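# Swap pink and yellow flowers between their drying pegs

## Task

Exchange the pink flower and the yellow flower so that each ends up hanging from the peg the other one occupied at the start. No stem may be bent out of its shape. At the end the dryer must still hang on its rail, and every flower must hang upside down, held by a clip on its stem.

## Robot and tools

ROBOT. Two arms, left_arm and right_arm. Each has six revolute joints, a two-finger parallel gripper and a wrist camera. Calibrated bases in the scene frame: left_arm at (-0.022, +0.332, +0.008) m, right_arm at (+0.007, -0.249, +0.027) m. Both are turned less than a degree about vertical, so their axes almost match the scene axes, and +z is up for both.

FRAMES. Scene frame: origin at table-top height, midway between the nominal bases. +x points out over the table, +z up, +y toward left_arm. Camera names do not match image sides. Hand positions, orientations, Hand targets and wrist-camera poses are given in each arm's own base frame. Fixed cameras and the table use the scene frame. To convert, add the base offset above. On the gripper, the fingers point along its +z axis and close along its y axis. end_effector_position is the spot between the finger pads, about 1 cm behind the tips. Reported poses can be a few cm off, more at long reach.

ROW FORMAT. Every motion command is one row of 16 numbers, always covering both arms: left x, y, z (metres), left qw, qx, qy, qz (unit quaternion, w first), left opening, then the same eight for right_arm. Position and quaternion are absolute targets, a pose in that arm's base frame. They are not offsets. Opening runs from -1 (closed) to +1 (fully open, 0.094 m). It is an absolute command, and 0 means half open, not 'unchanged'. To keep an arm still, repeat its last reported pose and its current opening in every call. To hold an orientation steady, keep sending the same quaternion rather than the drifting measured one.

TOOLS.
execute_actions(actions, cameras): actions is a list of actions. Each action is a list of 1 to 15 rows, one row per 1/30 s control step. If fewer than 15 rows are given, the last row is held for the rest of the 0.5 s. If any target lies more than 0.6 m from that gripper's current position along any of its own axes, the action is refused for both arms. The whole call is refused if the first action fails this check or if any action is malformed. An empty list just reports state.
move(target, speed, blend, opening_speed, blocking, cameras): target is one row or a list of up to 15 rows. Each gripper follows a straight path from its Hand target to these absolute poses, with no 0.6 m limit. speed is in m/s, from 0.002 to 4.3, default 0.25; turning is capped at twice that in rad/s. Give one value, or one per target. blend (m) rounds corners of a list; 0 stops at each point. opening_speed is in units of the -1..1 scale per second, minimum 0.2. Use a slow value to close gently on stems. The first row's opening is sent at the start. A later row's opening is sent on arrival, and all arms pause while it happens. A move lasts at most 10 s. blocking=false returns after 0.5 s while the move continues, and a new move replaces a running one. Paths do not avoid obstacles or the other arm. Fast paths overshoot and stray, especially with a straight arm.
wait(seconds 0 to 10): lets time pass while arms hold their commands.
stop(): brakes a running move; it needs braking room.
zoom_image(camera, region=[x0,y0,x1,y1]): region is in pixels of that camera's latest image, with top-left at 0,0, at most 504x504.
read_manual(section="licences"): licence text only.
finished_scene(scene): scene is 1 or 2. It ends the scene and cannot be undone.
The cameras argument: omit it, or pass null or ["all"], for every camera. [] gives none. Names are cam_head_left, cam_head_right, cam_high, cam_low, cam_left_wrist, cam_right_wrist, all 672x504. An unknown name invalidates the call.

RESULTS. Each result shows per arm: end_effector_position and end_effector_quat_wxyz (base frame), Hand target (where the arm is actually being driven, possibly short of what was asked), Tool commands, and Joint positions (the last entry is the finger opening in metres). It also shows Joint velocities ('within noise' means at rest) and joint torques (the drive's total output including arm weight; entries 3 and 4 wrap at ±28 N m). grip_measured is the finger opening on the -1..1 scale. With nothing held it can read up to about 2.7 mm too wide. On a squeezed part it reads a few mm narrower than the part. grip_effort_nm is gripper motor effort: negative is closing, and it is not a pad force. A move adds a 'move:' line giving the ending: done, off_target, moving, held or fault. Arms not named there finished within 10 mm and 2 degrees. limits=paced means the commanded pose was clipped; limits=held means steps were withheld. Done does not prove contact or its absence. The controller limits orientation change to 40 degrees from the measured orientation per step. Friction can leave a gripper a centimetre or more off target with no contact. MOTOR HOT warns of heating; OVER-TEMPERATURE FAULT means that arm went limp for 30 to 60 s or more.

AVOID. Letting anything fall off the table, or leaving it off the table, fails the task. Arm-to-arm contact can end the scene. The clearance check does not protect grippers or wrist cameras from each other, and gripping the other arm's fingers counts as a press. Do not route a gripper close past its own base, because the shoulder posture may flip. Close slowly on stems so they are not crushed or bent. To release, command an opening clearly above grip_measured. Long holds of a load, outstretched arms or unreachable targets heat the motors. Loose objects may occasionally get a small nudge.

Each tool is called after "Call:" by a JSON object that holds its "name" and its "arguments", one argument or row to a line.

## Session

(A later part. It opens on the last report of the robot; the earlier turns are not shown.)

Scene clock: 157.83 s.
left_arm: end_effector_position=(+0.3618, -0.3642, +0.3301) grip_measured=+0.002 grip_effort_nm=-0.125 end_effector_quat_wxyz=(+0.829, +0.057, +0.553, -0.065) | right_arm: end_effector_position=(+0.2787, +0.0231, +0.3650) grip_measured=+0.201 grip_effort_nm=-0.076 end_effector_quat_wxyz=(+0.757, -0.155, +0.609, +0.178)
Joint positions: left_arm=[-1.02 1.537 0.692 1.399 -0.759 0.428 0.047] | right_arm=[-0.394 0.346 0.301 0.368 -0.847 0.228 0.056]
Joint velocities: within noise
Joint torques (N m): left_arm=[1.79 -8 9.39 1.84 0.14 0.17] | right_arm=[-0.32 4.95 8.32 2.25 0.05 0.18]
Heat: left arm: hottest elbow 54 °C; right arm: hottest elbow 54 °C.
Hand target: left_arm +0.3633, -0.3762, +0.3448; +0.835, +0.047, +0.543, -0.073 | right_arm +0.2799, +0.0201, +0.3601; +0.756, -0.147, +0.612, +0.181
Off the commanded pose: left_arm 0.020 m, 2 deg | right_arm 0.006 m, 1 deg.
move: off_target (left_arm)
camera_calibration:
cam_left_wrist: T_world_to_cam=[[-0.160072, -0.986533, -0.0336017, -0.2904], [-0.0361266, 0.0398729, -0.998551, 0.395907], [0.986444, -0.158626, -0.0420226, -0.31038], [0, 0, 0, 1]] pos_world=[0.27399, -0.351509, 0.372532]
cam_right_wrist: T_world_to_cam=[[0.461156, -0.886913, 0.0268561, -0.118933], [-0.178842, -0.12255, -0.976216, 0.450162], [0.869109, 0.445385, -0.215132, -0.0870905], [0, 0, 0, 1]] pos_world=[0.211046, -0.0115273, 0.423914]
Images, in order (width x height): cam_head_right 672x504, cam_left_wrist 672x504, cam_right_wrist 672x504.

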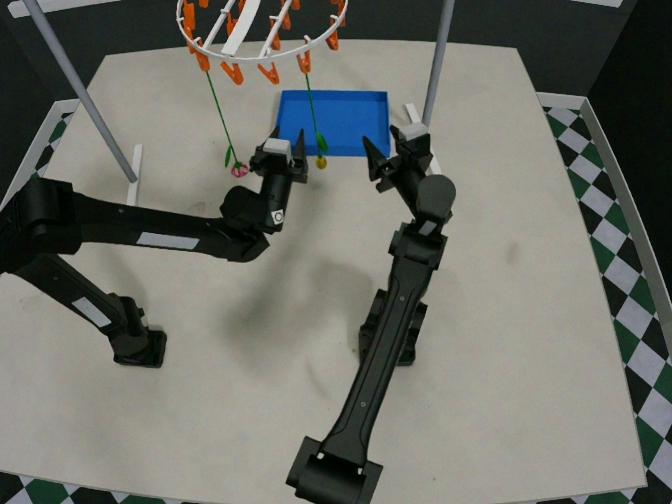

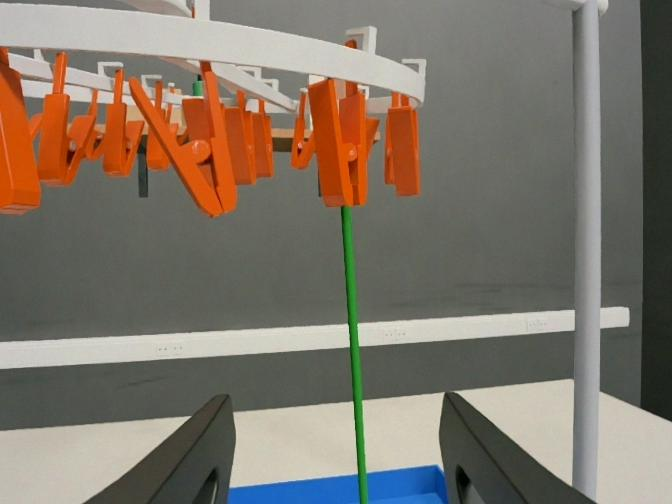

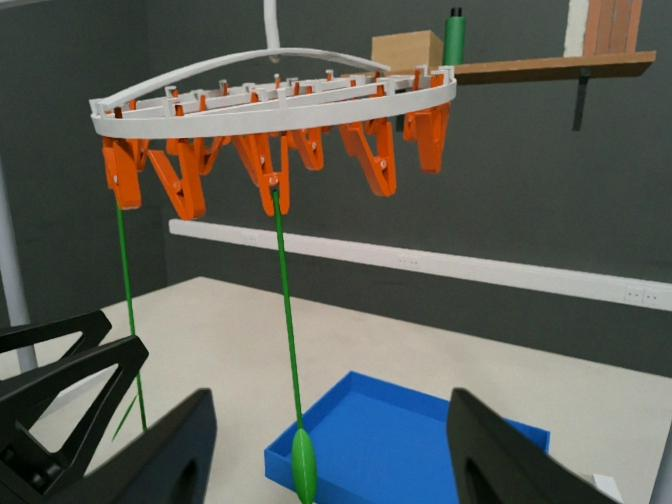

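Call:
{"name": "move", "arguments": {
  "target": [0.46,-0.394,0.36,0.8355,0.0475,0.5425,-0.0731,0.0,0.28,0.02,0.36,0.7557,-0.1469,0.6119,0.1814,0.2],
  "speed": 0.06,
  "cameras": ["cam_left_wrist","cam_right_wrist"]
}}

Scene clock: 168.10 s.
left_arm: end_effector_position=(+0.4475, -0.3878, +0.3463) grip_measured=+0.002 grip_effort_nm=-0.120 end_effector_quat_wxyz=(+0.830, +0.060, +0.550, -0.067) | right_arm: end_effector_position=(+0.2787, +0.0231, +0.3650) grip_measured=+0.201 grip_effort_nm=-0.076 end_effector_quat_wxyz=(+0.757, -0.155, +0.609, +0.178)
Joint positions: left_arm=[-0.886 1.642 0.895 1.249 -0.633 0.342 0.047] | right_arm=[-0.394 0.346 0.301 0.368 -0.847 0.228 0.056]
Joint velocities: within noise
Joint torques (N m): left_arm=[3.31 -10.11 10.14 1.24 0.31 -0.05] | right_arm=[-0.21 4.95 8.34 2.28 0.07 0.18]
Heat: left arm: hottest elbow 55 °C; right arm: hottest elbow 52 °C.
Hand target: left_arm +0.4590, -0.3931, +0.3598; +0.836, +0.048, +0.542, -0.073 | right_arm +0.2799, +0.0201, +0.3602; +0.756, -0.147, +0.612, +0.181
Off the commanded pose: left_arm 0.020 m, 2 deg | right_arm 0.006 m, 1 deg.
move: off_target (left_arm)
camera_calibration:
cam_left_wrist: T_world_to_cam=[[-0.166958, -0.985315, -0.0357725, -0.295108], [-0.0287657, 0.0411342, -0.998739, 0.413371], [0.985544, -0.165719, -0.035211, -0.402591], [0, 0, 0, 1]] pos_world=[0.359391, -0.374495, 0.388118]
cam_right_wrist: T_world_to_cam=[[0.461156, -0.886913, 0.0268561, -0.118933], [-0.178842, -0.12255, -0.976216, 0.450162], [0.869109, 0.445385, -0.215132, -0.0870905], [0, 0, 0, 1]] pos_world=[0.211046, -0.0115273, 0.423914]
Images, in order (width x height): cam_left_wrist 672x504, cam_right_wrist 672x504.

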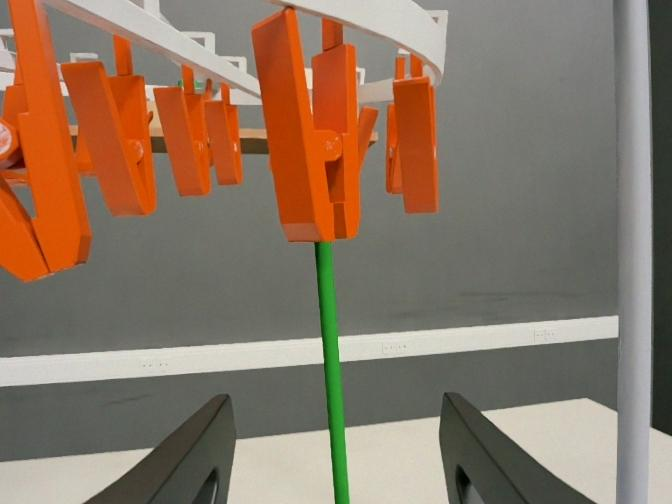

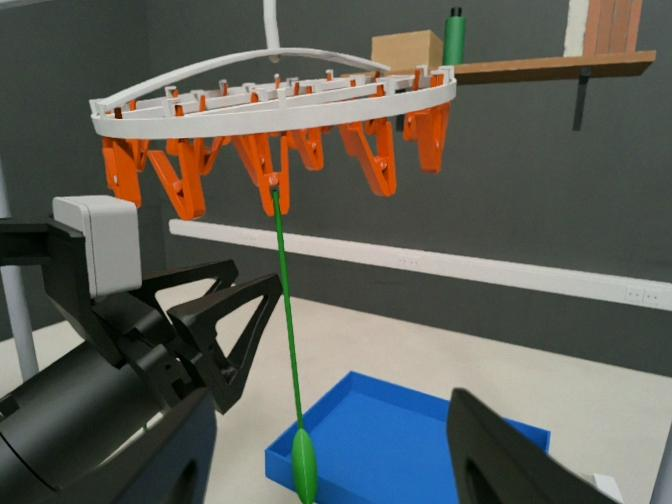

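Call:
{"name": "move", "arguments": {
  "target": [0.509,-0.402,0.363,0.8355,0.0475,0.5425,-0.0731,0.0,0.28,0.02,0.36,0.7557,-0.1469,0.6119,0.1814,0.2],
  "speed": 0.05,
  "cameras": ["cam_left_wrist","cam_right_wrist"]
}}

Scene clock: 175.60 s.
left_arm: end_effector_position=(+0.4956, -0.3971, +0.3486) grip_measured=+0.002 grip_effort_nm=-0.120 end_effector_quat_wxyz=(+0.830, +0.060, +0.551, -0.068) | right_arm: end_effector_position=(+0.2788, +0.0231, +0.3649) grip_measured=+0.201 grip_effort_nm=-0.066 end_effector_quat_wxyz=(+0.757, -0.154, +0.609, +0.178)
Joint positions: left_arm=[-0.823 1.715 1.011 1.184 -0.578 0.304 0.047] | right_arm=[-0.394 0.347 0.301 0.368 -0.847 0.228 0.056]
Joint velocities: within noise
Joint torques (N m): left_arm=[3.31 -11.34 10.41 1.22 0.3 -0.04] | right_arm=[-0.26 5.01 8.35 2.28 0.06 0.19]
Heat: left arm: hottest elbow 56 °C; right arm: hottest elbow 51 °C.
Hand target: left_arm +0.5079, -0.4010, +0.3628; +0.836, +0.048, +0.542, -0.073 | right_arm +0.2800, +0.0201, +0.3601; +0.756, -0.147, +0.612, +0.181
Off the commanded pose: left_arm 0.020 m, 2 deg | right_arm 0.006 m, 1 deg.
move: off_target (left_arm)
camera_calibration:
cam_left_wrist: T_world_to_cam=[[-0.167728, -0.985207, -0.0351223, -0.296032], [-0.0308193, 0.0408498, -0.99869, 0.41835], [0.985351, -0.166426, -0.0372151, -0.450955], [0, 0, 0, 1]] pos_world=[0.407589, -0.383794, 0.390622]
cam_right_wrist: T_world_to_cam=[[0.461215, -0.886894, 0.0264717, -0.118829], [-0.179264, -0.122359, -0.976162, 0.450248], [0.868991, 0.445475, -0.215422, -0.0870285], [0, 0, 0, 1]] pos_world=[0.211146, -0.0115273, 0.423913]
Images, in order (width x height): cam_left_wrist 672x504, cam_right_wrist 672x504.

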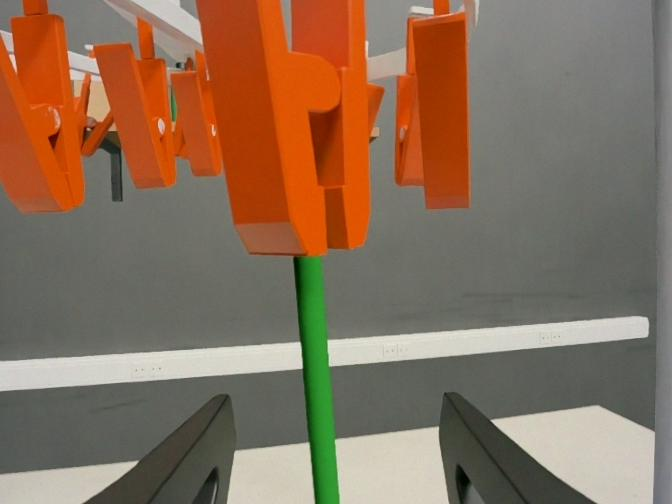

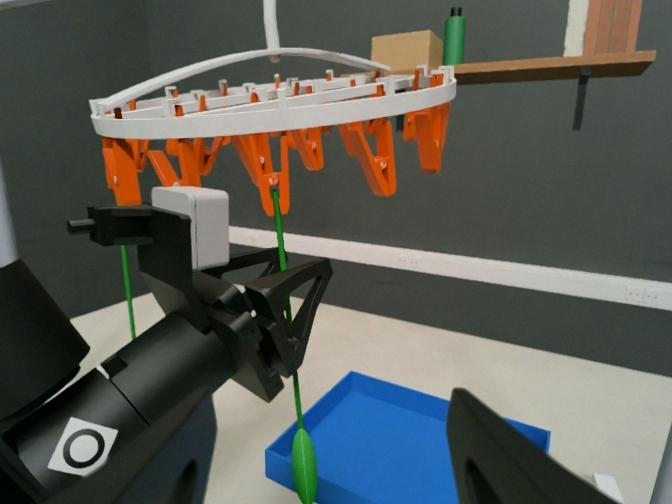

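Call:
{"name": "move", "arguments": {
  "target": [
    [0.509,-0.397,0.363,0.8355,0.0475,0.5425,-0.0731,0.0,0.28,0.02,0.36,0.7557,-0.1469,0.6119,0.1814,0.2],
    [0.509,-0.397,0.363,0.8355,0.0475,0.5425,-0.0731,-0.96,0.28,0.02,0.36,0.7557,-0.1469,0.6119,0.1814,0.2]
  ],
  "speed": 0.05,
  "opening_speed": 0.4,
  "cameras": ["cam_left_wrist","cam_right_wrist"]
}}

Scene clock: 183.83 s.
left_arm: end_effector_position=(+0.4983, -0.3947, +0.3493) grip_measured=-0.955 grip_effort_nm=-0.750 end_effector_quat_wxyz=(+0.830, +0.058, +0.550, -0.069) | right_arm: end_effector_position=(+0.2788, +0.0231, +0.3649) grip_measured=+0.201 grip_effort_nm=-0.066 end_effector_quat_wxyz=(+0.757, -0.154, +0.609, +0.178)
Joint positions: left_arm=[-0.816 1.715 1.012 1.184 -0.572 0.297 0.002] | right_arm=[-0.394 0.347 0.301 0.368 -0.847 0.229 0.056]
Joint velocities: within noise
Joint torques (N m): left_arm=[3.37 -11.93 9.8 1.26 0.29 -0.04] | right_arm=[-0.09 4.89 8.34 2.18 0.07 0.17]
Heat: left arm: hottest elbow 57 °C; right arm: hottest elbow 50 °C.
Hand target: left_arm +0.5082, -0.3964, +0.3630; +0.836, +0.048, +0.542, -0.073 | right_arm +0.2800, +0.0201, +0.3601; +0.756, -0.147, +0.612, +0.181
Off the commanded pose: left_arm 0.018 m, 2 deg | right_arm 0.006 m, 1 deg.
move: off_target (left_arm); target 2's new opening was sent with left_arm's hand 0.018 m and 2 deg from that target
camera_calibration:
cam_left_wrist: T_world_to_cam=[[-0.168365, -0.98524, -0.0309191, -0.294201], [-0.029353, 0.0363641, -0.998907, 0.416593], [0.985288, -0.167273, -0.0350422, -0.454278], [0, 0, 0, 1]] pos_world=[0.41029, -0.380996, 0.391122]
cam_right_wrist: T_world_to_cam=[[0.461275, -0.886872, 0.0261371, -0.118699], [-0.17941, -0.122082, -0.97617, 0.450285], [0.868929, 0.445593, -0.215427, -0.0870121], [0, 0, 0, 1]] pos_world=[0.211146, -0.0115273, 0.423913]
Images, in order (width x height): cam_left_wrist 672x504, cam_right_wrist 672x504.

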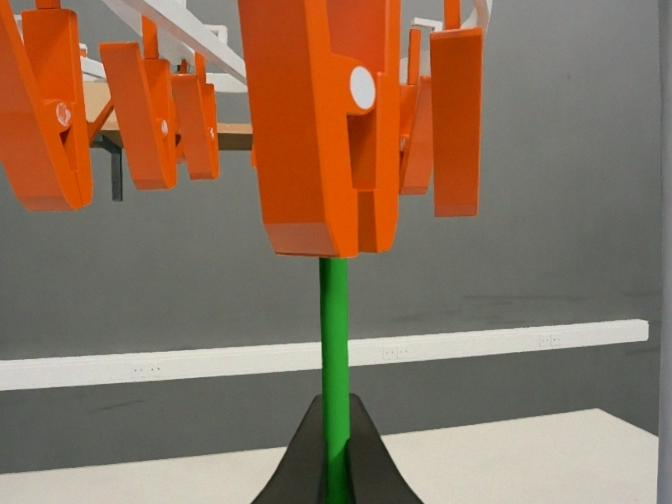

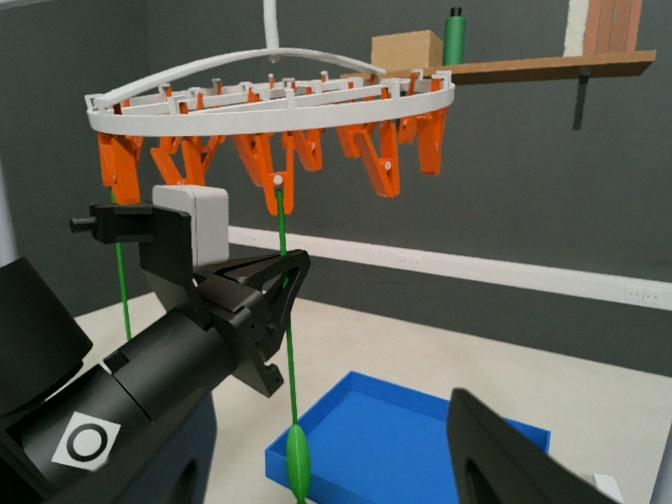

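Call:
{"name": "move", "arguments": {
  "target": [
    [0.507,-0.396,0.353,0.8355,0.0475,0.5425,-0.0731,-0.3,0.28,0.02,0.36,0.7557,-0.1469,0.6119,0.1814,0.2],
    [0.507,-0.397,0.357,0.9029,0.0368,0.421,-0.079,-0.3,0.28,0.02,0.36,0.7557,-0.1469,0.6119,0.1814,0.2]
  ],
  "speed": 0.06,
  "opening_speed": 0.4,
  "cameras": ["cam_left_wrist","cam_right_wrist"]
}}

Scene clock: 203.87 s.
left_arm: end_effector_position=(+0.4974, -0.3975, +0.3431) grip_measured=-0.302 grip_effort_nm=0.051 end_effector_quat_wxyz=(+0.890, +0.053, +0.446, -0.082) | right_arm: end_effector_position=(+0.2788, +0.0231, +0.3649) grip_measured=+0.201 grip_effort_nm=-0.071 end_effector_quat_wxyz=(+0.757, -0.154, +0.609, +0.178)
Joint positions: left_arm=[-0.793 1.878 1.057 1.548 -0.457 0.401 0.033] | right_arm=[-0.394 0.347 0.301 0.368 -0.847 0.229 0.056]
Joint velocities: within noise
Joint torques (N m): left_arm=[3.43 -12.45 9.26 2 0.31 0.16] | right_arm=[-0.15 4.78 8.28 2.26 0.06 0.17]
Heat: left arm: hottest elbow 58 °C; right arm: hottest elbow 48 °C.
Hand target: left_arm +0.5063, -0.3965, +0.3568; +0.899, +0.040, +0.428, -0.080 | right_arm +0.2800, +0.0201, +0.3601; +0.756, -0.147, +0.612, +0.181
Off the commanded pose: left_arm 0.017 m, 4 deg | right_arm 0.006 m, 1 deg.
joint sent to its limit (left arm) — joint 4 (wrist pitch), upper limit. The joint targets still meet the commanded pose.
move: off_target (left_arm)
camera_calibration:
cam_left_wrist: T_world_to_cam=[[-0.181659, -0.982919, -0.0294898, -0.290406], [0.205811, -0.00867844, -0.978553, 0.268621], [0.961583, -0.183833, 0.203872, -0.530844], [0, 0, 0, 1]] pos_world=[0.40241, -0.380701, 0.362521]
cam_right_wrist: T_world_to_cam=[[0.461275, -0.886872, 0.0261371, -0.118699], [-0.17941, -0.122082, -0.97617, 0.450285], [0.868929, 0.445593, -0.215427, -0.0870121], [0, 0, 0, 1]] pos_world=[0.211146, -0.0115273, 0.423913]
Images, in order (width x height): cam_left_wrist 672x504, cam_right_wrist 672x504.

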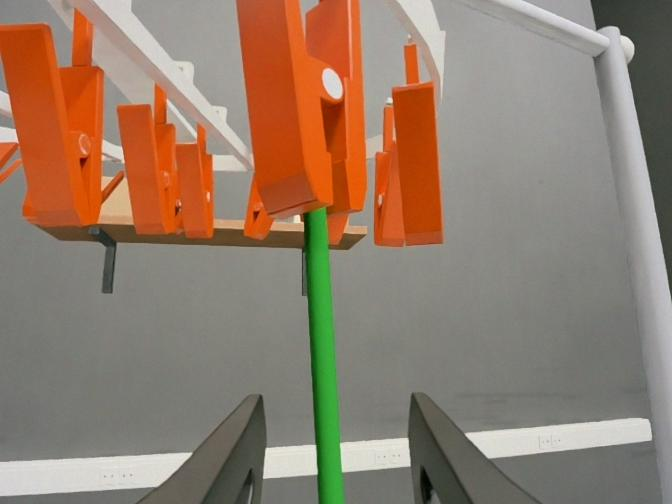

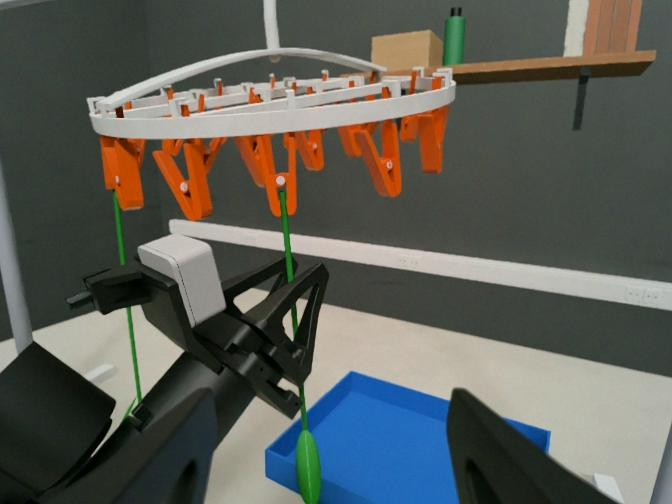

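Call:
{"name": "move", "arguments": {
  "target": [
    [0.508,-0.398,0.363,0.8876,0.0396,0.4523,-0.0777,-0.3,0.28,0.02,0.36,0.7391,-0.1945,0.5985,0.2401,0.0],
    [0.508,-0.398,0.363,0.8876,0.0396,0.4523,-0.0777,-0.96,0.28,0.02,0.38,0.7391,-0.1945,0.5985,0.2401,0.0]
  ],
  "speed": 0.06,
  "opening_speed": 0.4,
  "cameras": ["cam_left_wrist","cam_right_wrist"]
}}

Scene clock: 211.63 s.
left_arm: end_effector_position=(+0.5045, -0.3987, +0.3338) grip_measured=-0.951 grip_effort_nm=-0.501 end_effector_quat_wxyz=(+0.879, +0.058, +0.468, -0.069) | right_arm: end_effector_position=(+0.2806, +0.0224, +0.3597) grip_measured=+0.001 grip_effort_nm=-0.076 end_effector_quat_wxyz=(+0.732, -0.191, +0.606, +0.247)
Joint positions: left_arm=[-0.792 1.876 1.058 1.495 -0.482 0.4 0.002] | right_arm=[-0.487 0.496 0.301 0.617 -1.08 0.397 0.047]
Joint velocities: within noise
Joint torques (N m): left_arm=[2.61 -15.5 8.61 0.99 0.15 -0.04] | right_arm=[-0.26 2.49 11.51 1.14 0.14 0.16]
Heat: left arm: hottest elbow 57 °C; right arm: hottest elbow 48 °C.
Hand target: left_arm +0.5069, -0.3971, +0.3627; +0.888, +0.040, +0.452, -0.078 | right_arm +0.2795, +0.0204, +0.3797; +0.739, -0.195, +0.598, +0.240
Off the commanded pose: left_arm 0.029 m, 3 deg | right_arm 0.020 m, 1 deg.
move: off_target (left_arm, right_arm); target 2's new opening was sent with left_arm's hand 0.029 m and 3 deg from that target
camera_calibration:
cam_left_wrist: T_world_to_cam=[[-0.163965, -0.985456, -0.0446357, -0.295465], [0.158875, 0.0182772, -0.98713, 0.295322], [0.973588, -0.168946, 0.153567, -0.519349], [0, 0, 0, 1]] pos_world=[0.410268, -0.384308, 0.358088]
cam_right_wrist: T_world_to_cam=[[0.595339, -0.803411, -0.0100558, -0.146611], [-0.192346, -0.130357, -0.97263, 0.447881], [0.780112, 0.580979, -0.23214, -0.0615567], [0, 0, 0, 1]] pos_world=[0.221453, -0.0236415, 0.419858]
Images, in order (width x height): cam_left_wrist 672x504, cam_right_wrist 672x504.

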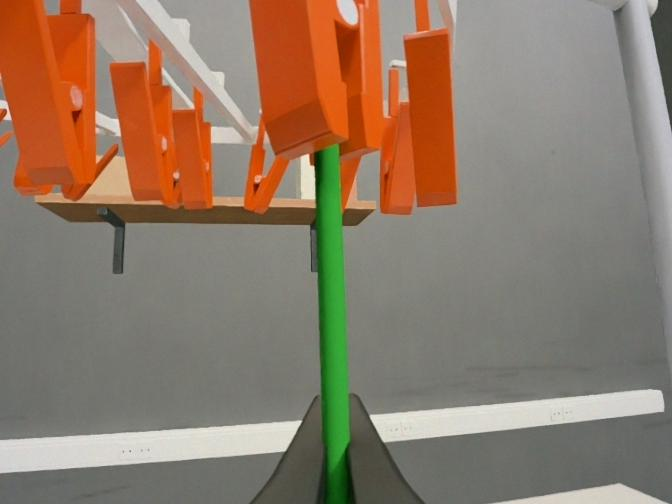

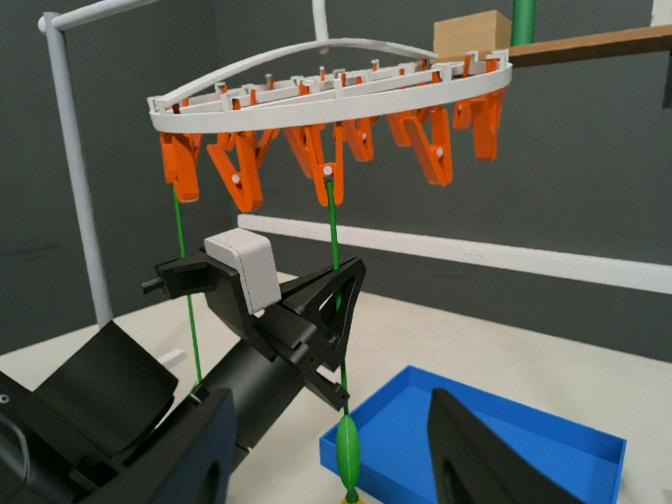

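Call:
{"name": "move", "arguments": {
  "target": [
    [0.508,-0.398,0.363,0.8876,0.0396,0.4523,-0.0777,-0.96,0.36,0.085,0.43,0.6817,-0.2354,0.6469,0.2481,0.0],
    [0.508,-0.398,0.363,0.8876,0.0396,0.4523,-0.0777,-0.96,0.405,0.12,0.436,0.6817,-0.2354,0.6469,0.2481,0.0]
  ],
  "speed": 0.08,
  "opening_speed": 0.4,
  "cameras": ["cam_left_wrist","cam_right_wrist"]
}}

Scene clock: 221.60 s.
left_arm: end_effector_position=(+0.5045, -0.3987, +0.3340) grip_measured=-0.951 grip_effort_nm=-0.505 end_effector_quat_wxyz=(+0.879, +0.057, +0.468, -0.069) | right_arm: end_effector_position=(+0.3981, +0.1152, +0.3980) grip_measured=+0.001 grip_effort_nm=-0.071 end_effector_quat_wxyz=(+0.657, -0.219, +0.673, +0.258)
Joint positions: left_arm=[-0.792 1.876 1.058 1.495 -0.482 0.4 0.002] | right_arm=[0.024 0.821 0.676 0.141 -0.664 0.058 0.047]
Joint velocities: within noise
Joint torques (N m): left_arm=[2.84 -15.5 8.61 1.01 0.13 -0.04] | right_arm=[1.44 -1.55 13.78 2.67 0.09 -0.12]
Heat: left arm: hottest elbow 56 °C; right arm: hottest elbow 49 °C.
Hand target: left_arm +0.5069, -0.3972, +0.3626; +0.888, +0.040, +0.452, -0.078 | right_arm +0.4022, +0.1192, +0.4352; +0.682, -0.235, +0.647, +0.248
Off the commanded pose: left_arm 0.029 m, 3 deg | right_arm 0.039 m, 5 deg.
move: off_target (left_arm, right_arm)
camera_calibration:
cam_left_wrist: T_world_to_cam=[[-0.163883, -0.985477, -0.0444594, -0.295463], [0.159133, 0.0180687, -0.987092, 0.295317], [0.97356, -0.168842, 0.153861, -0.519418], [0, 0, 0, 1]] pos_world=[0.410268, -0.384208, 0.358288]
cam_right_wrist: T_world_to_cam=[[0.63888, -0.767586, -0.051414, -0.146564], [-0.35081, -0.231205, -0.907456, 0.56868], [0.684664, 0.597792, -0.416989, -0.0885982], [0, 0, 0, 1]] pos_world=[0.353796, 0.071944, 0.471573]
Images, in order (width x height): cam_left_wrist 672x504, cam_right_wrist 672x504.

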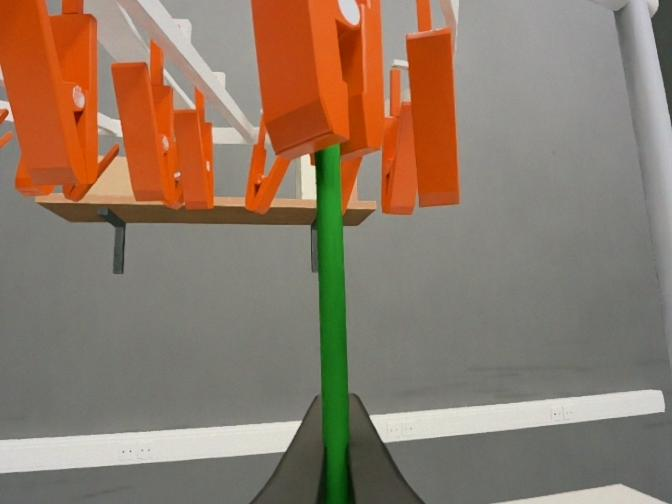

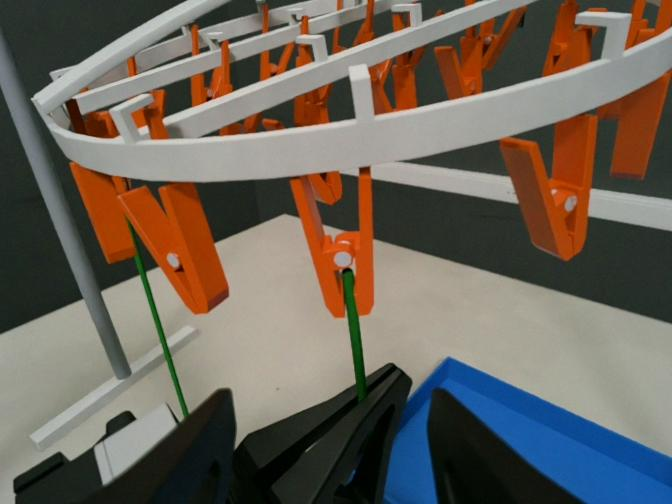

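Call:
{"name": "move", "arguments": {
  "target": [0.508,-0.398,0.363,0.8876,0.0396,0.4523,-0.0777,-0.96,0.40,0.12,0.46,0.7006,-0.2419,0.6267,0.2399,-0.1],
  "speed": 0.05,
  "opening_speed": 0.4,
  "cameras": ["cam_left_wrist","cam_right_wrist"]
}}

Scene clock: 226.97 s.
left_arm: end_effector_position=(+0.5045, -0.3987, +0.3340) grip_measured=-0.951 grip_effort_nm=-0.501 end_effector_quat_wxyz=(+0.879, +0.057, +0.468, -0.069) | right_arm: end_effector_position=(+0.3988, +0.1155, +0.4171) grip_measured=-0.099 grip_effort_nm=-0.071 end_effector_quat_wxyz=(+0.673, -0.225, +0.658, +0.251)
Joint positions: left_arm=[-0.792 1.876 1.058 1.495 -0.482 0.4 0.002] | right_arm=[0.027 0.818 0.701 0.158 -0.659 0.054 0.042]
Joint velocities: within noise
Joint torques (N m): left_arm=[2.84 -15.44 8.61 0.98 0.13 -0.03] | right_arm=[1.44 -2.84 13.76 2.58 0.09 -0.11]
Heat: left arm: hottest elbow 56 °C; right arm: hottest elbow 50 °C.
Hand target: left_arm +0.5069, -0.3972, +0.3626; +0.888, +0.040, +0.452, -0.078 | right_arm +0.3971, +0.1193, +0.4591; +0.701, -0.242, +0.627, +0.240
Off the commanded pose: left_arm 0.029 m, 3 deg | right_arm 0.043 m, 5 deg.
move: off_target (left_arm, right_arm)
camera_calibration:
cam_left_wrist: T_world_to_cam=[[-0.163883, -0.985477, -0.0444594, -0.295463], [0.159133, 0.0180687, -0.987092, 0.295317], [0.97356, -0.168842, 0.153861, -0.519418], [0, 0, 0, 1]] pos_world=[0.410268, -0.384208, 0.358288]
cam_right_wrist: T_world_to_cam=[[0.638452, -0.769405, -0.0198884, -0.158498], [-0.308543, -0.232185, -0.922438, 0.575844], [0.70511, 0.595069, -0.385634, -0.102152], [0, 0, 0, 1]] pos_world=[0.350894, 0.0725405, 0.488634]
Images, in order (width x height): cam_left_wrist 672x504, cam_right_wrist 672x504.

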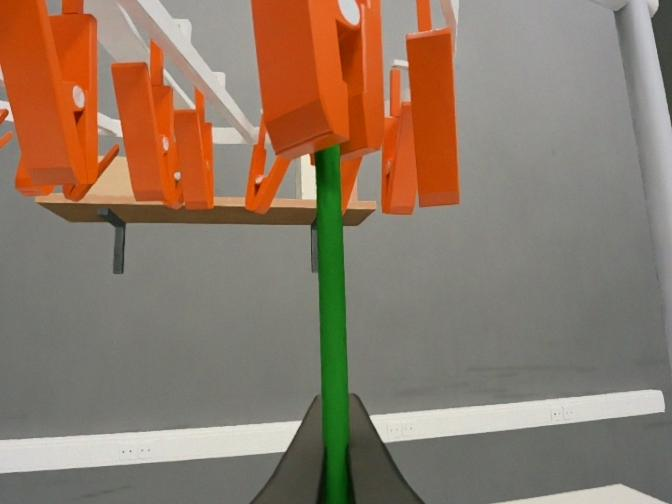

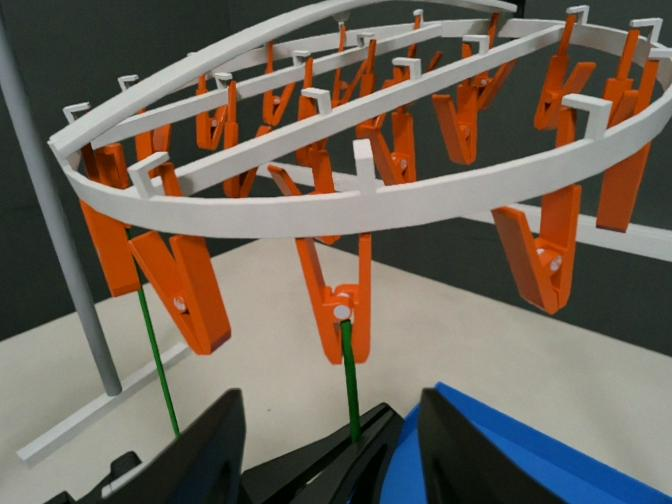

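Call:
{"name": "move", "arguments": {
  "target": [0.508,-0.398,0.363,0.8876,0.0396,0.4523,-0.0777,-0.96,0.464,0.167,0.456,0.7006,-0.2419,0.6267,0.2399,-0.1],
  "speed": 0.05,
  "cameras": ["cam_left_wrist","cam_right_wrist"]
}}

Scene clock: 232.83 s.
left_arm: end_effector_position=(+0.5044, -0.3986, +0.3342) grip_measured=-0.951 grip_effort_nm=-0.505 end_effector_quat_wxyz=(+0.879, +0.057, +0.468, -0.069) | right_arm: end_effector_position=(+0.4566, +0.1608, +0.4184) grip_measured=-0.099 grip_effort_nm=-0.076 end_effector_quat_wxyz=(+0.676, -0.230, +0.655, +0.247)
Joint positions: left_arm=[-0.792 1.876 1.058 1.495 -0.482 0.4 0.002] | right_arm=[0.16 1.016 0.807 0.252 -0.528 0.035 0.042]
Joint velocities: within noise
Joint torques (N m): left_arm=[2.78 -15.44 8.61 1.01 0.13 -0.04] | right_arm=[1.44 -4.78 13.74 2.65 0.1 -0.1]
Heat: left arm: hottest elbow 56 °C; right arm: hottest elbow 52 °C.
Hand target: left_arm +0.5068, -0.3972, +0.3628; +0.888, +0.040, +0.452, -0.078 | right_arm +0.4612, +0.1661, +0.4552; +0.701, -0.242, +0.627, +0.240
Off the commanded pose: left_arm 0.029 m, 3 deg | right_arm 0.039 m, 5 deg.
move: off_target (left_arm, right_arm)
camera_calibration:
cam_left_wrist: T_world_to_cam=[[-0.163928, -0.985481, -0.0442173, -0.295442], [0.159396, 0.0177736, -0.987055, 0.295294], [0.973509, -0.168854, 0.154168, -0.519428], [0, 0, 0, 1]] pos_world=[0.410168, -0.384108, 0.358487]
cam_right_wrist: T_world_to_cam=[[0.63941, -0.768855, -0.00405904, -0.167772], [-0.295469, -0.240843, -0.924496, 0.601678], [0.709826, 0.592331, -0.38117, -0.172918], [0, 0, 0, 1]] pos_world=[0.407794, 0.118342, 0.489657]
Images, in order (width x height): cam_left_wrist 672x504, cam_right_wrist 672x504.

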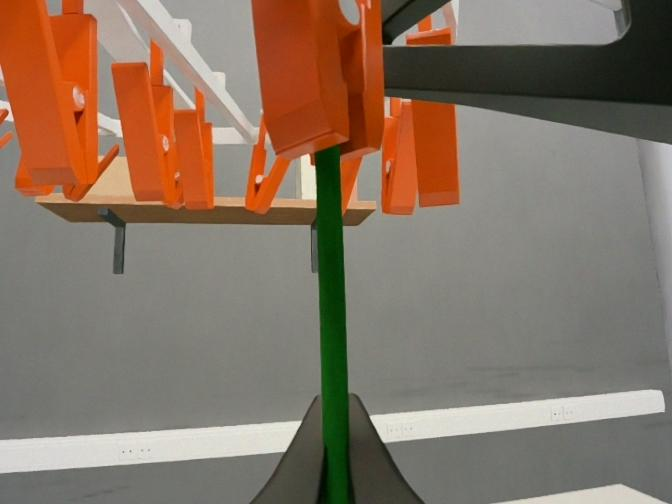

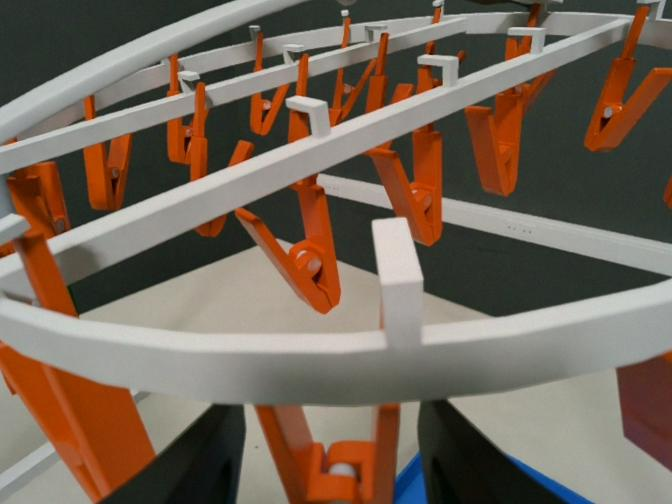

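Call:
{"name": "move", "arguments": {
  "target": [0.508,-0.398,0.363,0.8876,0.0396,0.4523,-0.0777,-0.96,0.464,0.167,0.456,0.7006,-0.2419,0.6267,0.2399,-0.62],
  "speed": 0.05,
  "opening_speed": 0.3,
  "cameras": ["cam_left_wrist","cam_right_wrist"]
}}

Scene clock: 238.77 s.
left_arm: end_effector_position=(+0.5044, -0.3986, +0.3345) grip_measured=-0.951 grip_effort_nm=-0.510 end_effector_quat_wxyz=(+0.879, +0.057, +0.468, -0.070) | right_arm: end_effector_position=(+0.4569, +0.1605, +0.4204) grip_measured=-0.571 grip_effort_nm=-1.004 end_effector_quat_wxyz=(+0.679, -0.230, +0.653, +0.245)
Joint positions: left_arm=[-0.792 1.875 1.058 1.495 -0.482 0.4 0.002] | right_arm=[0.16 1.016 0.81 0.255 -0.526 0.032 0.02]
Joint velocities: within noise
Joint torques (N m): left_arm=[2.78 -15.44 8.64 0.98 0.13 -0.03] | right_arm=[1.32 -4.89 13.67 2.48 0.04 -0.09]
Heat: left arm: hottest elbow 55 °C; right arm: hottest elbow 55 °C.
Hand target: left_arm +0.5069, -0.3972, +0.3627; +0.888, +0.040, +0.452, -0.078 | right_arm +0.4615, +0.1662, +0.4552; +0.701, -0.242, +0.627, +0.240
Off the commanded pose: left_arm 0.029 m, 3 deg | right_arm 0.037 m, 4 deg.
move: off_target (left_arm, right_arm)
camera_calibration:
cam_left_wrist: T_world_to_cam=[[-0.16386, -0.985504, -0.0439607, -0.295579], [0.159641, 0.0174848, -0.98702, 0.295284], [0.973481, -0.168751, 0.154462, -0.519416], [0, 0, 0, 1]] pos_world=[0.410068, -0.384109, 0.358687]
cam_right_wrist: T_world_to_cam=[[0.637843, -0.770165, 0.00137459, -0.169451], [-0.28971, -0.241588, -0.926123, 0.601709], [0.7136, 0.590323, -0.37722, -0.175292], [0, 0, 0, 1]] pos_world=[0.407493, 0.11834, 0.491366]
Images, in order (width x height): cam_left_wrist 672x504, cam_right_wrist 672x504.

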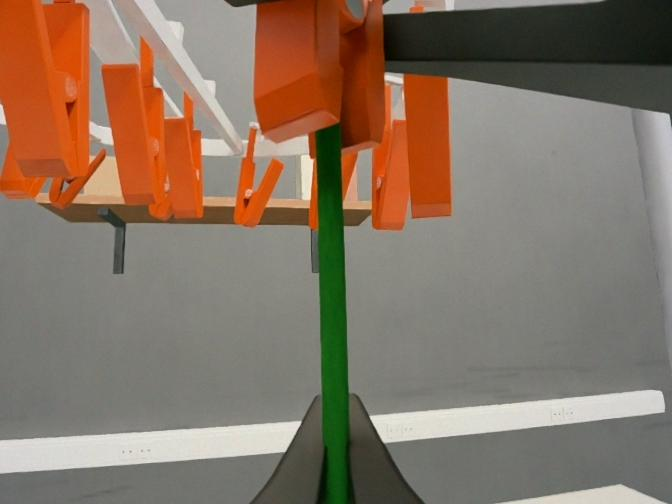

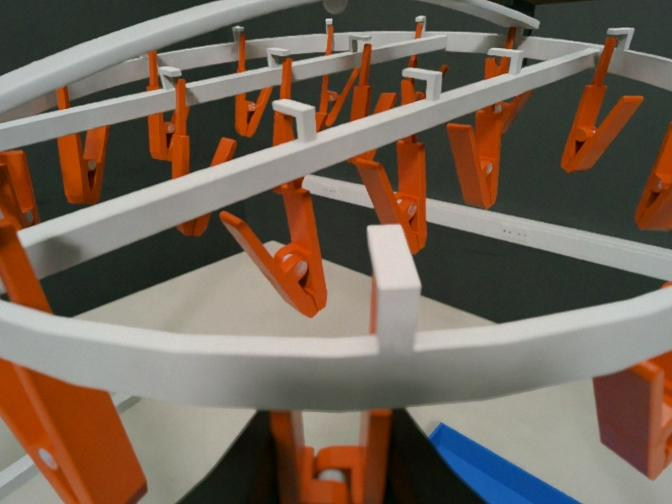

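Call:
{"name": "zoom_image", "arguments": {
  "camera": "cam_left_wrist",
  "region": [230, 0, 420, 190]
}}

Scaled by 2.653 from the camera's 672x504 image, which has a finer 960x720 frame.

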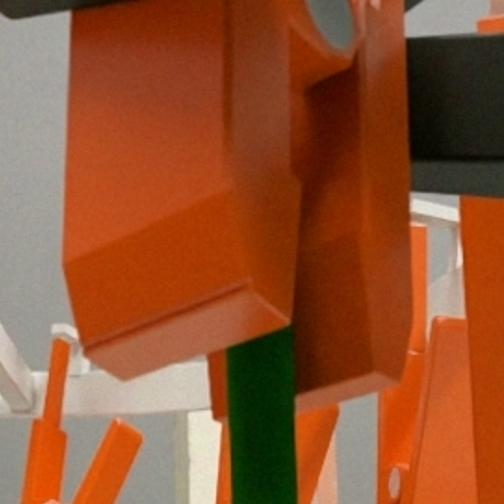

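Call:
{"name": "move", "arguments": {
  "target": [
    [0.508,-0.398,0.335,0.8876,0.0396,0.4523,-0.0777,-0.96,0.464,0.167,0.456,0.7006,-0.2419,0.6267,0.2399,-0.62],
    [0.505,-0.398,0.30,0.8876,0.0396,0.4523,-0.0777,-0.96,0.464,0.167,0.456,0.7006,-0.2419,0.6267,0.2399,-0.62]
  ],
  "speed": 0.04,
  "cameras": ["cam_left_wrist","cam_right_wrist"]
}}

Scene clock: 244.83 s.
left_arm: end_effector_position=(+0.5056, -0.3982, +0.3053) grip_measured=-0.951 grip_effort_nm=-0.496 end_effector_quat_wxyz=(+0.875, +0.053, +0.475, -0.075) | right_arm: end_effector_position=(+0.4569, +0.1605, +0.4204) grip_measured=-0.572 grip_effort_nm=-1.033 end_effector_quat_wxyz=(+0.679, -0.230, +0.653, +0.245)
Joint positions: left_arm=[-0.792 1.929 1.046 1.547 -0.49 0.38 0.002] | right_arm=[0.16 1.016 0.81 0.255 -0.526 0.032 0.02]
Joint velocities: within noise
Joint torques (N m): left_arm=[2.43 -12.98 5.68 2.24 0.11 -0.06] | right_arm=[1.49 -4.78 13.63 2.55 0.03 -0.09]
Heat: left arm: hottest elbow 55 °C; right arm: hottest elbow 54 °C.
Hand target: left_arm +0.5052, -0.3981, +0.3003; +0.876, +0.048, +0.473, -0.080 | right_arm +0.4615, +0.1662, +0.4552; +0.701, -0.242, +0.627, +0.240
Off the commanded pose: left_arm 0.005 m, 3 deg | right_arm 0.037 m, 4 deg.
joint sent to its limit (left arm) — joint 4 (wrist pitch), upper limit. The joint targets are off in orientation, not in position.
move: off_target (left_arm, right_arm)
camera_calibration:
cam_left_wrist: T_world_to_cam=[[-0.169556, -0.985029, -0.0311142, -0.297153], [0.143818, 0.0065023, -0.989583, 0.270635], [0.97497, -0.172264, 0.140562, -0.514019], [0, 0, 0, 1]] pos_world=[0.411848, -0.383011, 0.330821]
cam_right_wrist: T_world_to_cam=[[0.637843, -0.770165, 0.00137459, -0.169451], [-0.28971, -0.241588, -0.926123, 0.601709], [0.7136, 0.590323, -0.37722, -0.175292], [0, 0, 0, 1]] pos_world=[0.407493, 0.11834, 0.491366]
Images, in order (width x height): cam_left_wrist 672x504, cam_right_wrist 672x504.

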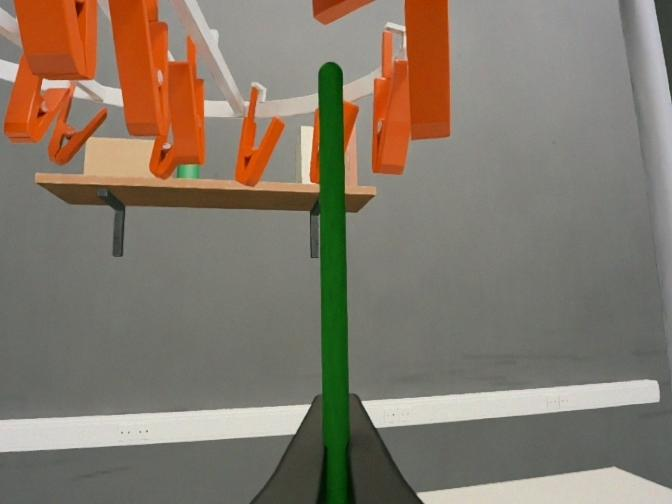

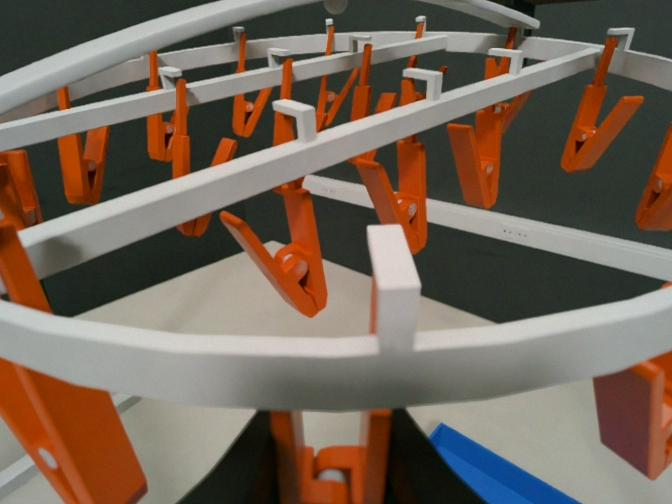

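Call:
{"name": "move", "arguments": {
  "target": [
    [0.40,-0.379,0.295,0.8876,0.0396,0.4523,-0.0777,-0.96,0.464,0.167,0.456,0.7006,-0.2419,0.6267,0.2399,-0.62],
    [0.33,-0.30,0.295,0.8876,0.0396,0.4523,-0.0777,-0.96,0.464,0.167,0.456,0.7006,-0.2419,0.6267,0.2399,-0.62],
    [0.33,-0.30,0.295,0.8876,0.0396,0.4523,-0.0777,-0.96,0.464,0.167,0.442,0.7006,-0.2419,0.6267,0.2399,-0.05]
  ],
  "speed": 0.08,
  "opening_speed": 0.3,
  "cameras": ["cam_left_wrist","cam_right_wrist"]
}}

Scene clock: 254.17 s.
left_arm: end_effector_position=(+0.3367, -0.3002, +0.2850) grip_measured=-0.951 grip_effort_nm=-0.501 end_effector_quat_wxyz=(+0.829, +0.088, +0.546, -0.078) | right_arm: end_effector_position=(+0.4597, +0.1612, +0.4236) grip_measured=-0.052 grip_effort_nm=0.071 end_effector_quat_wxyz=(+0.688, -0.232, +0.643, +0.244)
Joint positions: left_arm=[-0.956 1.496 0.452 1.547 -0.638 0.384 0.002] | right_arm=[0.16 1.028 0.81 0.294 -0.526 0.032 0.045]
Joint velocities: within noise
Joint torques (N m): left_arm=[1.67 -8.41 4.72 2.39 0.14 0.03] | right_arm=[1.26 -4.95 11.56 2.51 0.06 -0.1]
Heat: left arm: hottest elbow 54 °C; right arm: hottest elbow 54 °C.
Hand target: left_arm +0.3304, -0.2998, +0.2954; +0.835, +0.079, +0.537, -0.090 | right_arm +0.4632, +0.1667, +0.4417; +0.701, -0.242, +0.627, +0.240
Off the commanded pose: left_arm 0.012 m, 14 deg | right_arm 0.020 m, 3 deg.
joint sent to its limit (left arm) — joint 4 (wrist pitch), upper limit. The joint targets are off in orientation, not in position.
move: off_target (left_arm, right_arm); target 3's new opening was sent with right_arm's hand 0.020 m and 3 deg from that target
camera_calibration:
cam_left_wrist: T_world_to_cam=[[-0.215212, -0.973888, -0.0722853, -0.199429], [-0.0190483, 0.0781919, -0.996756, 0.352682], [0.976382, -0.213137, -0.0353787, -0.292173], [0, 0, 0, 1]] pos_world=[0.24907, -0.284071, 0.326786]
cam_right_wrist: T_world_to_cam=[[0.637897, -0.769965, 0.0155393, -0.176812], [-0.264523, -0.238011, -0.934547, 0.597141], [0.723267, 0.592034, -0.3555, -0.19045], [0, 0, 0, 1]] pos_world=[0.408491, 0.11874, 0.493099]
Images, in order (width x height): cam_left_wrist 672x504, cam_right_wrist 672x504.

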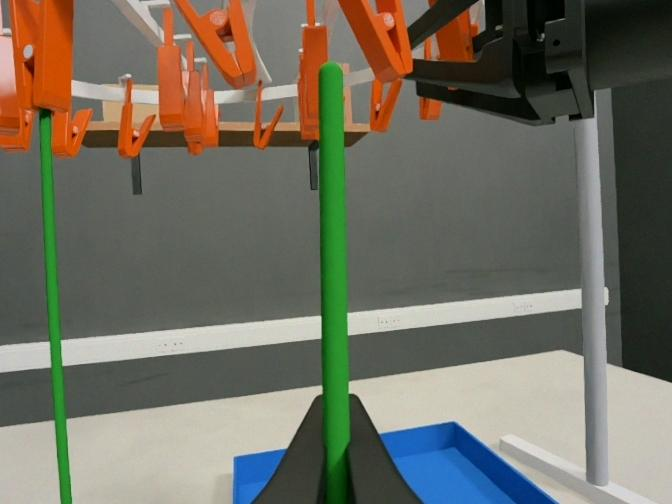

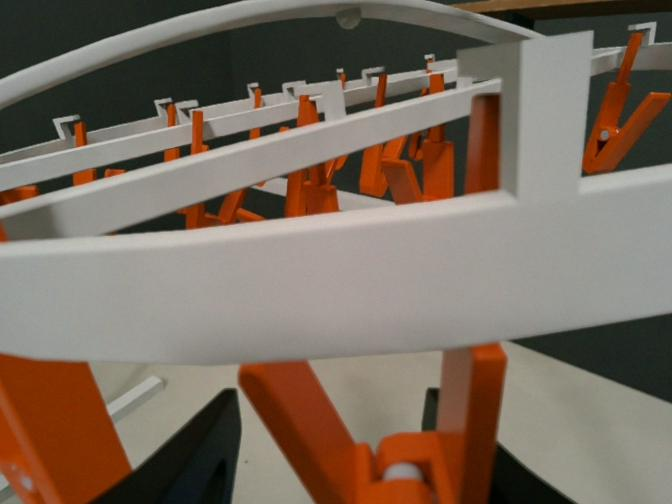

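Call:
{"name": "move", "arguments": {
  "target": [
    [0.33,-0.30,0.295,0.8876,0.0396,0.4523,-0.0777,-0.96,0.458,0.1615,0.44,0.7006,-0.2419,0.6267,0.2399,0.2],
    [0.33,-0.30,0.295,0.8876,0.0396,0.4523,-0.0777,-0.96,0.39,0.108,0.44,0.7006,-0.2419,0.6267,0.2399,0.2]
  ],
  "speed": 0.06,
  "opening_speed": 0.3,
  "cameras": ["cam_right_wrist","cam_left_wrist"]
}}

Scene clock: 272.47 s.
left_arm: end_effector_position=(+0.3366, -0.3003, +0.2850) grip_measured=-0.951 grip_effort_nm=-0.505 end_effector_quat_wxyz=(+0.829, +0.088, +0.546, -0.078) | right_arm: end_effector_position=(+0.3910, +0.1118, +0.4462) grip_measured=+0.199 grip_effort_nm=0.071 end_effector_quat_wxyz=(+0.706, -0.250, +0.619, +0.237)
Joint positions: left_arm=[-0.956 1.496 0.452 1.547 -0.638 0.384 0.002] | right_arm=[0.005 0.801 0.716 0.226 -0.697 0.032 0.056]
Joint velocities: within noise
Joint torques (N m): left_arm=[1.67 -8.35 4.71 2.39 0.14 0.03] | right_arm=[-0.38 -2.9 8.35 1.47 -0.05 0.16]
Heat: left arm: hottest elbow 52 °C; right arm: hottest elbow 54 °C.
Hand target: left_arm +0.3303, -0.2999, +0.2954; +0.835, +0.079, +0.537, -0.090 | right_arm +0.3901, +0.1081, +0.4401; +0.701, -0.242, +0.627, +0.240
Off the commanded pose: left_arm 0.012 m, 14 deg | right_arm 0.007 m, 1 deg.
joint sent to its limit (left arm) — joint 4 (wrist pitch), upper limit. The joint targets are off in orientation, not in position.
move: off_target (left_arm)
camera_calibration:
cam_left_wrist: T_world_to_cam=[[-0.215592, -0.973805, -0.0722751, -0.199432], [-0.0190178, 0.078189, -0.996757, 0.35268], [0.976298, -0.213518, -0.0353765, -0.292184], [0, 0, 0, 1]] pos_world=[0.24897, -0.28417, 0.326786]
cam_right_wrist: T_world_to_cam=[[0.646618, -0.759727, 0.0685584, -0.199573], [-0.197698, -0.25371, -0.946862, 0.569335], [0.73675, 0.598703, -0.31425, -0.127837], [0, 0, 0, 1]] pos_world=[0.335788, 0.0693611, 0.512591]
Images, in order (width x height): cam_left_wrist 672x504, cam_right_wrist 672x504.

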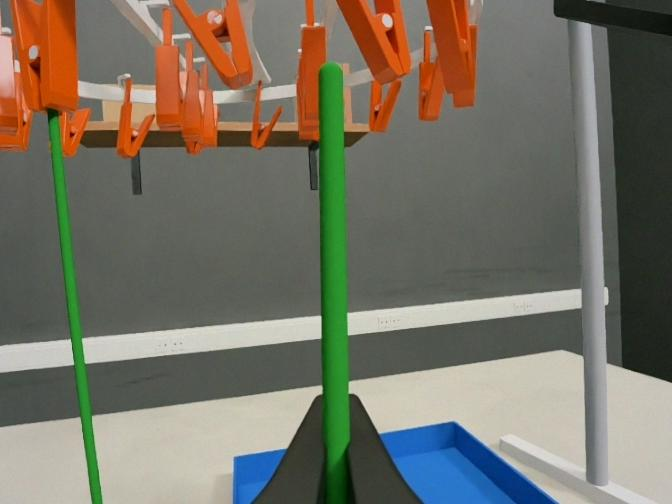

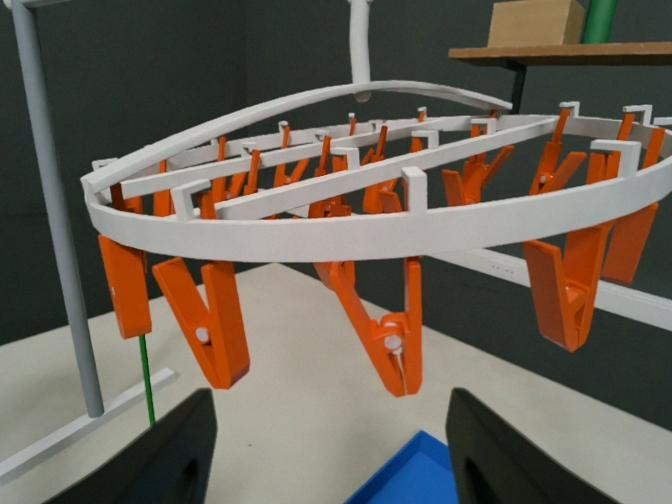

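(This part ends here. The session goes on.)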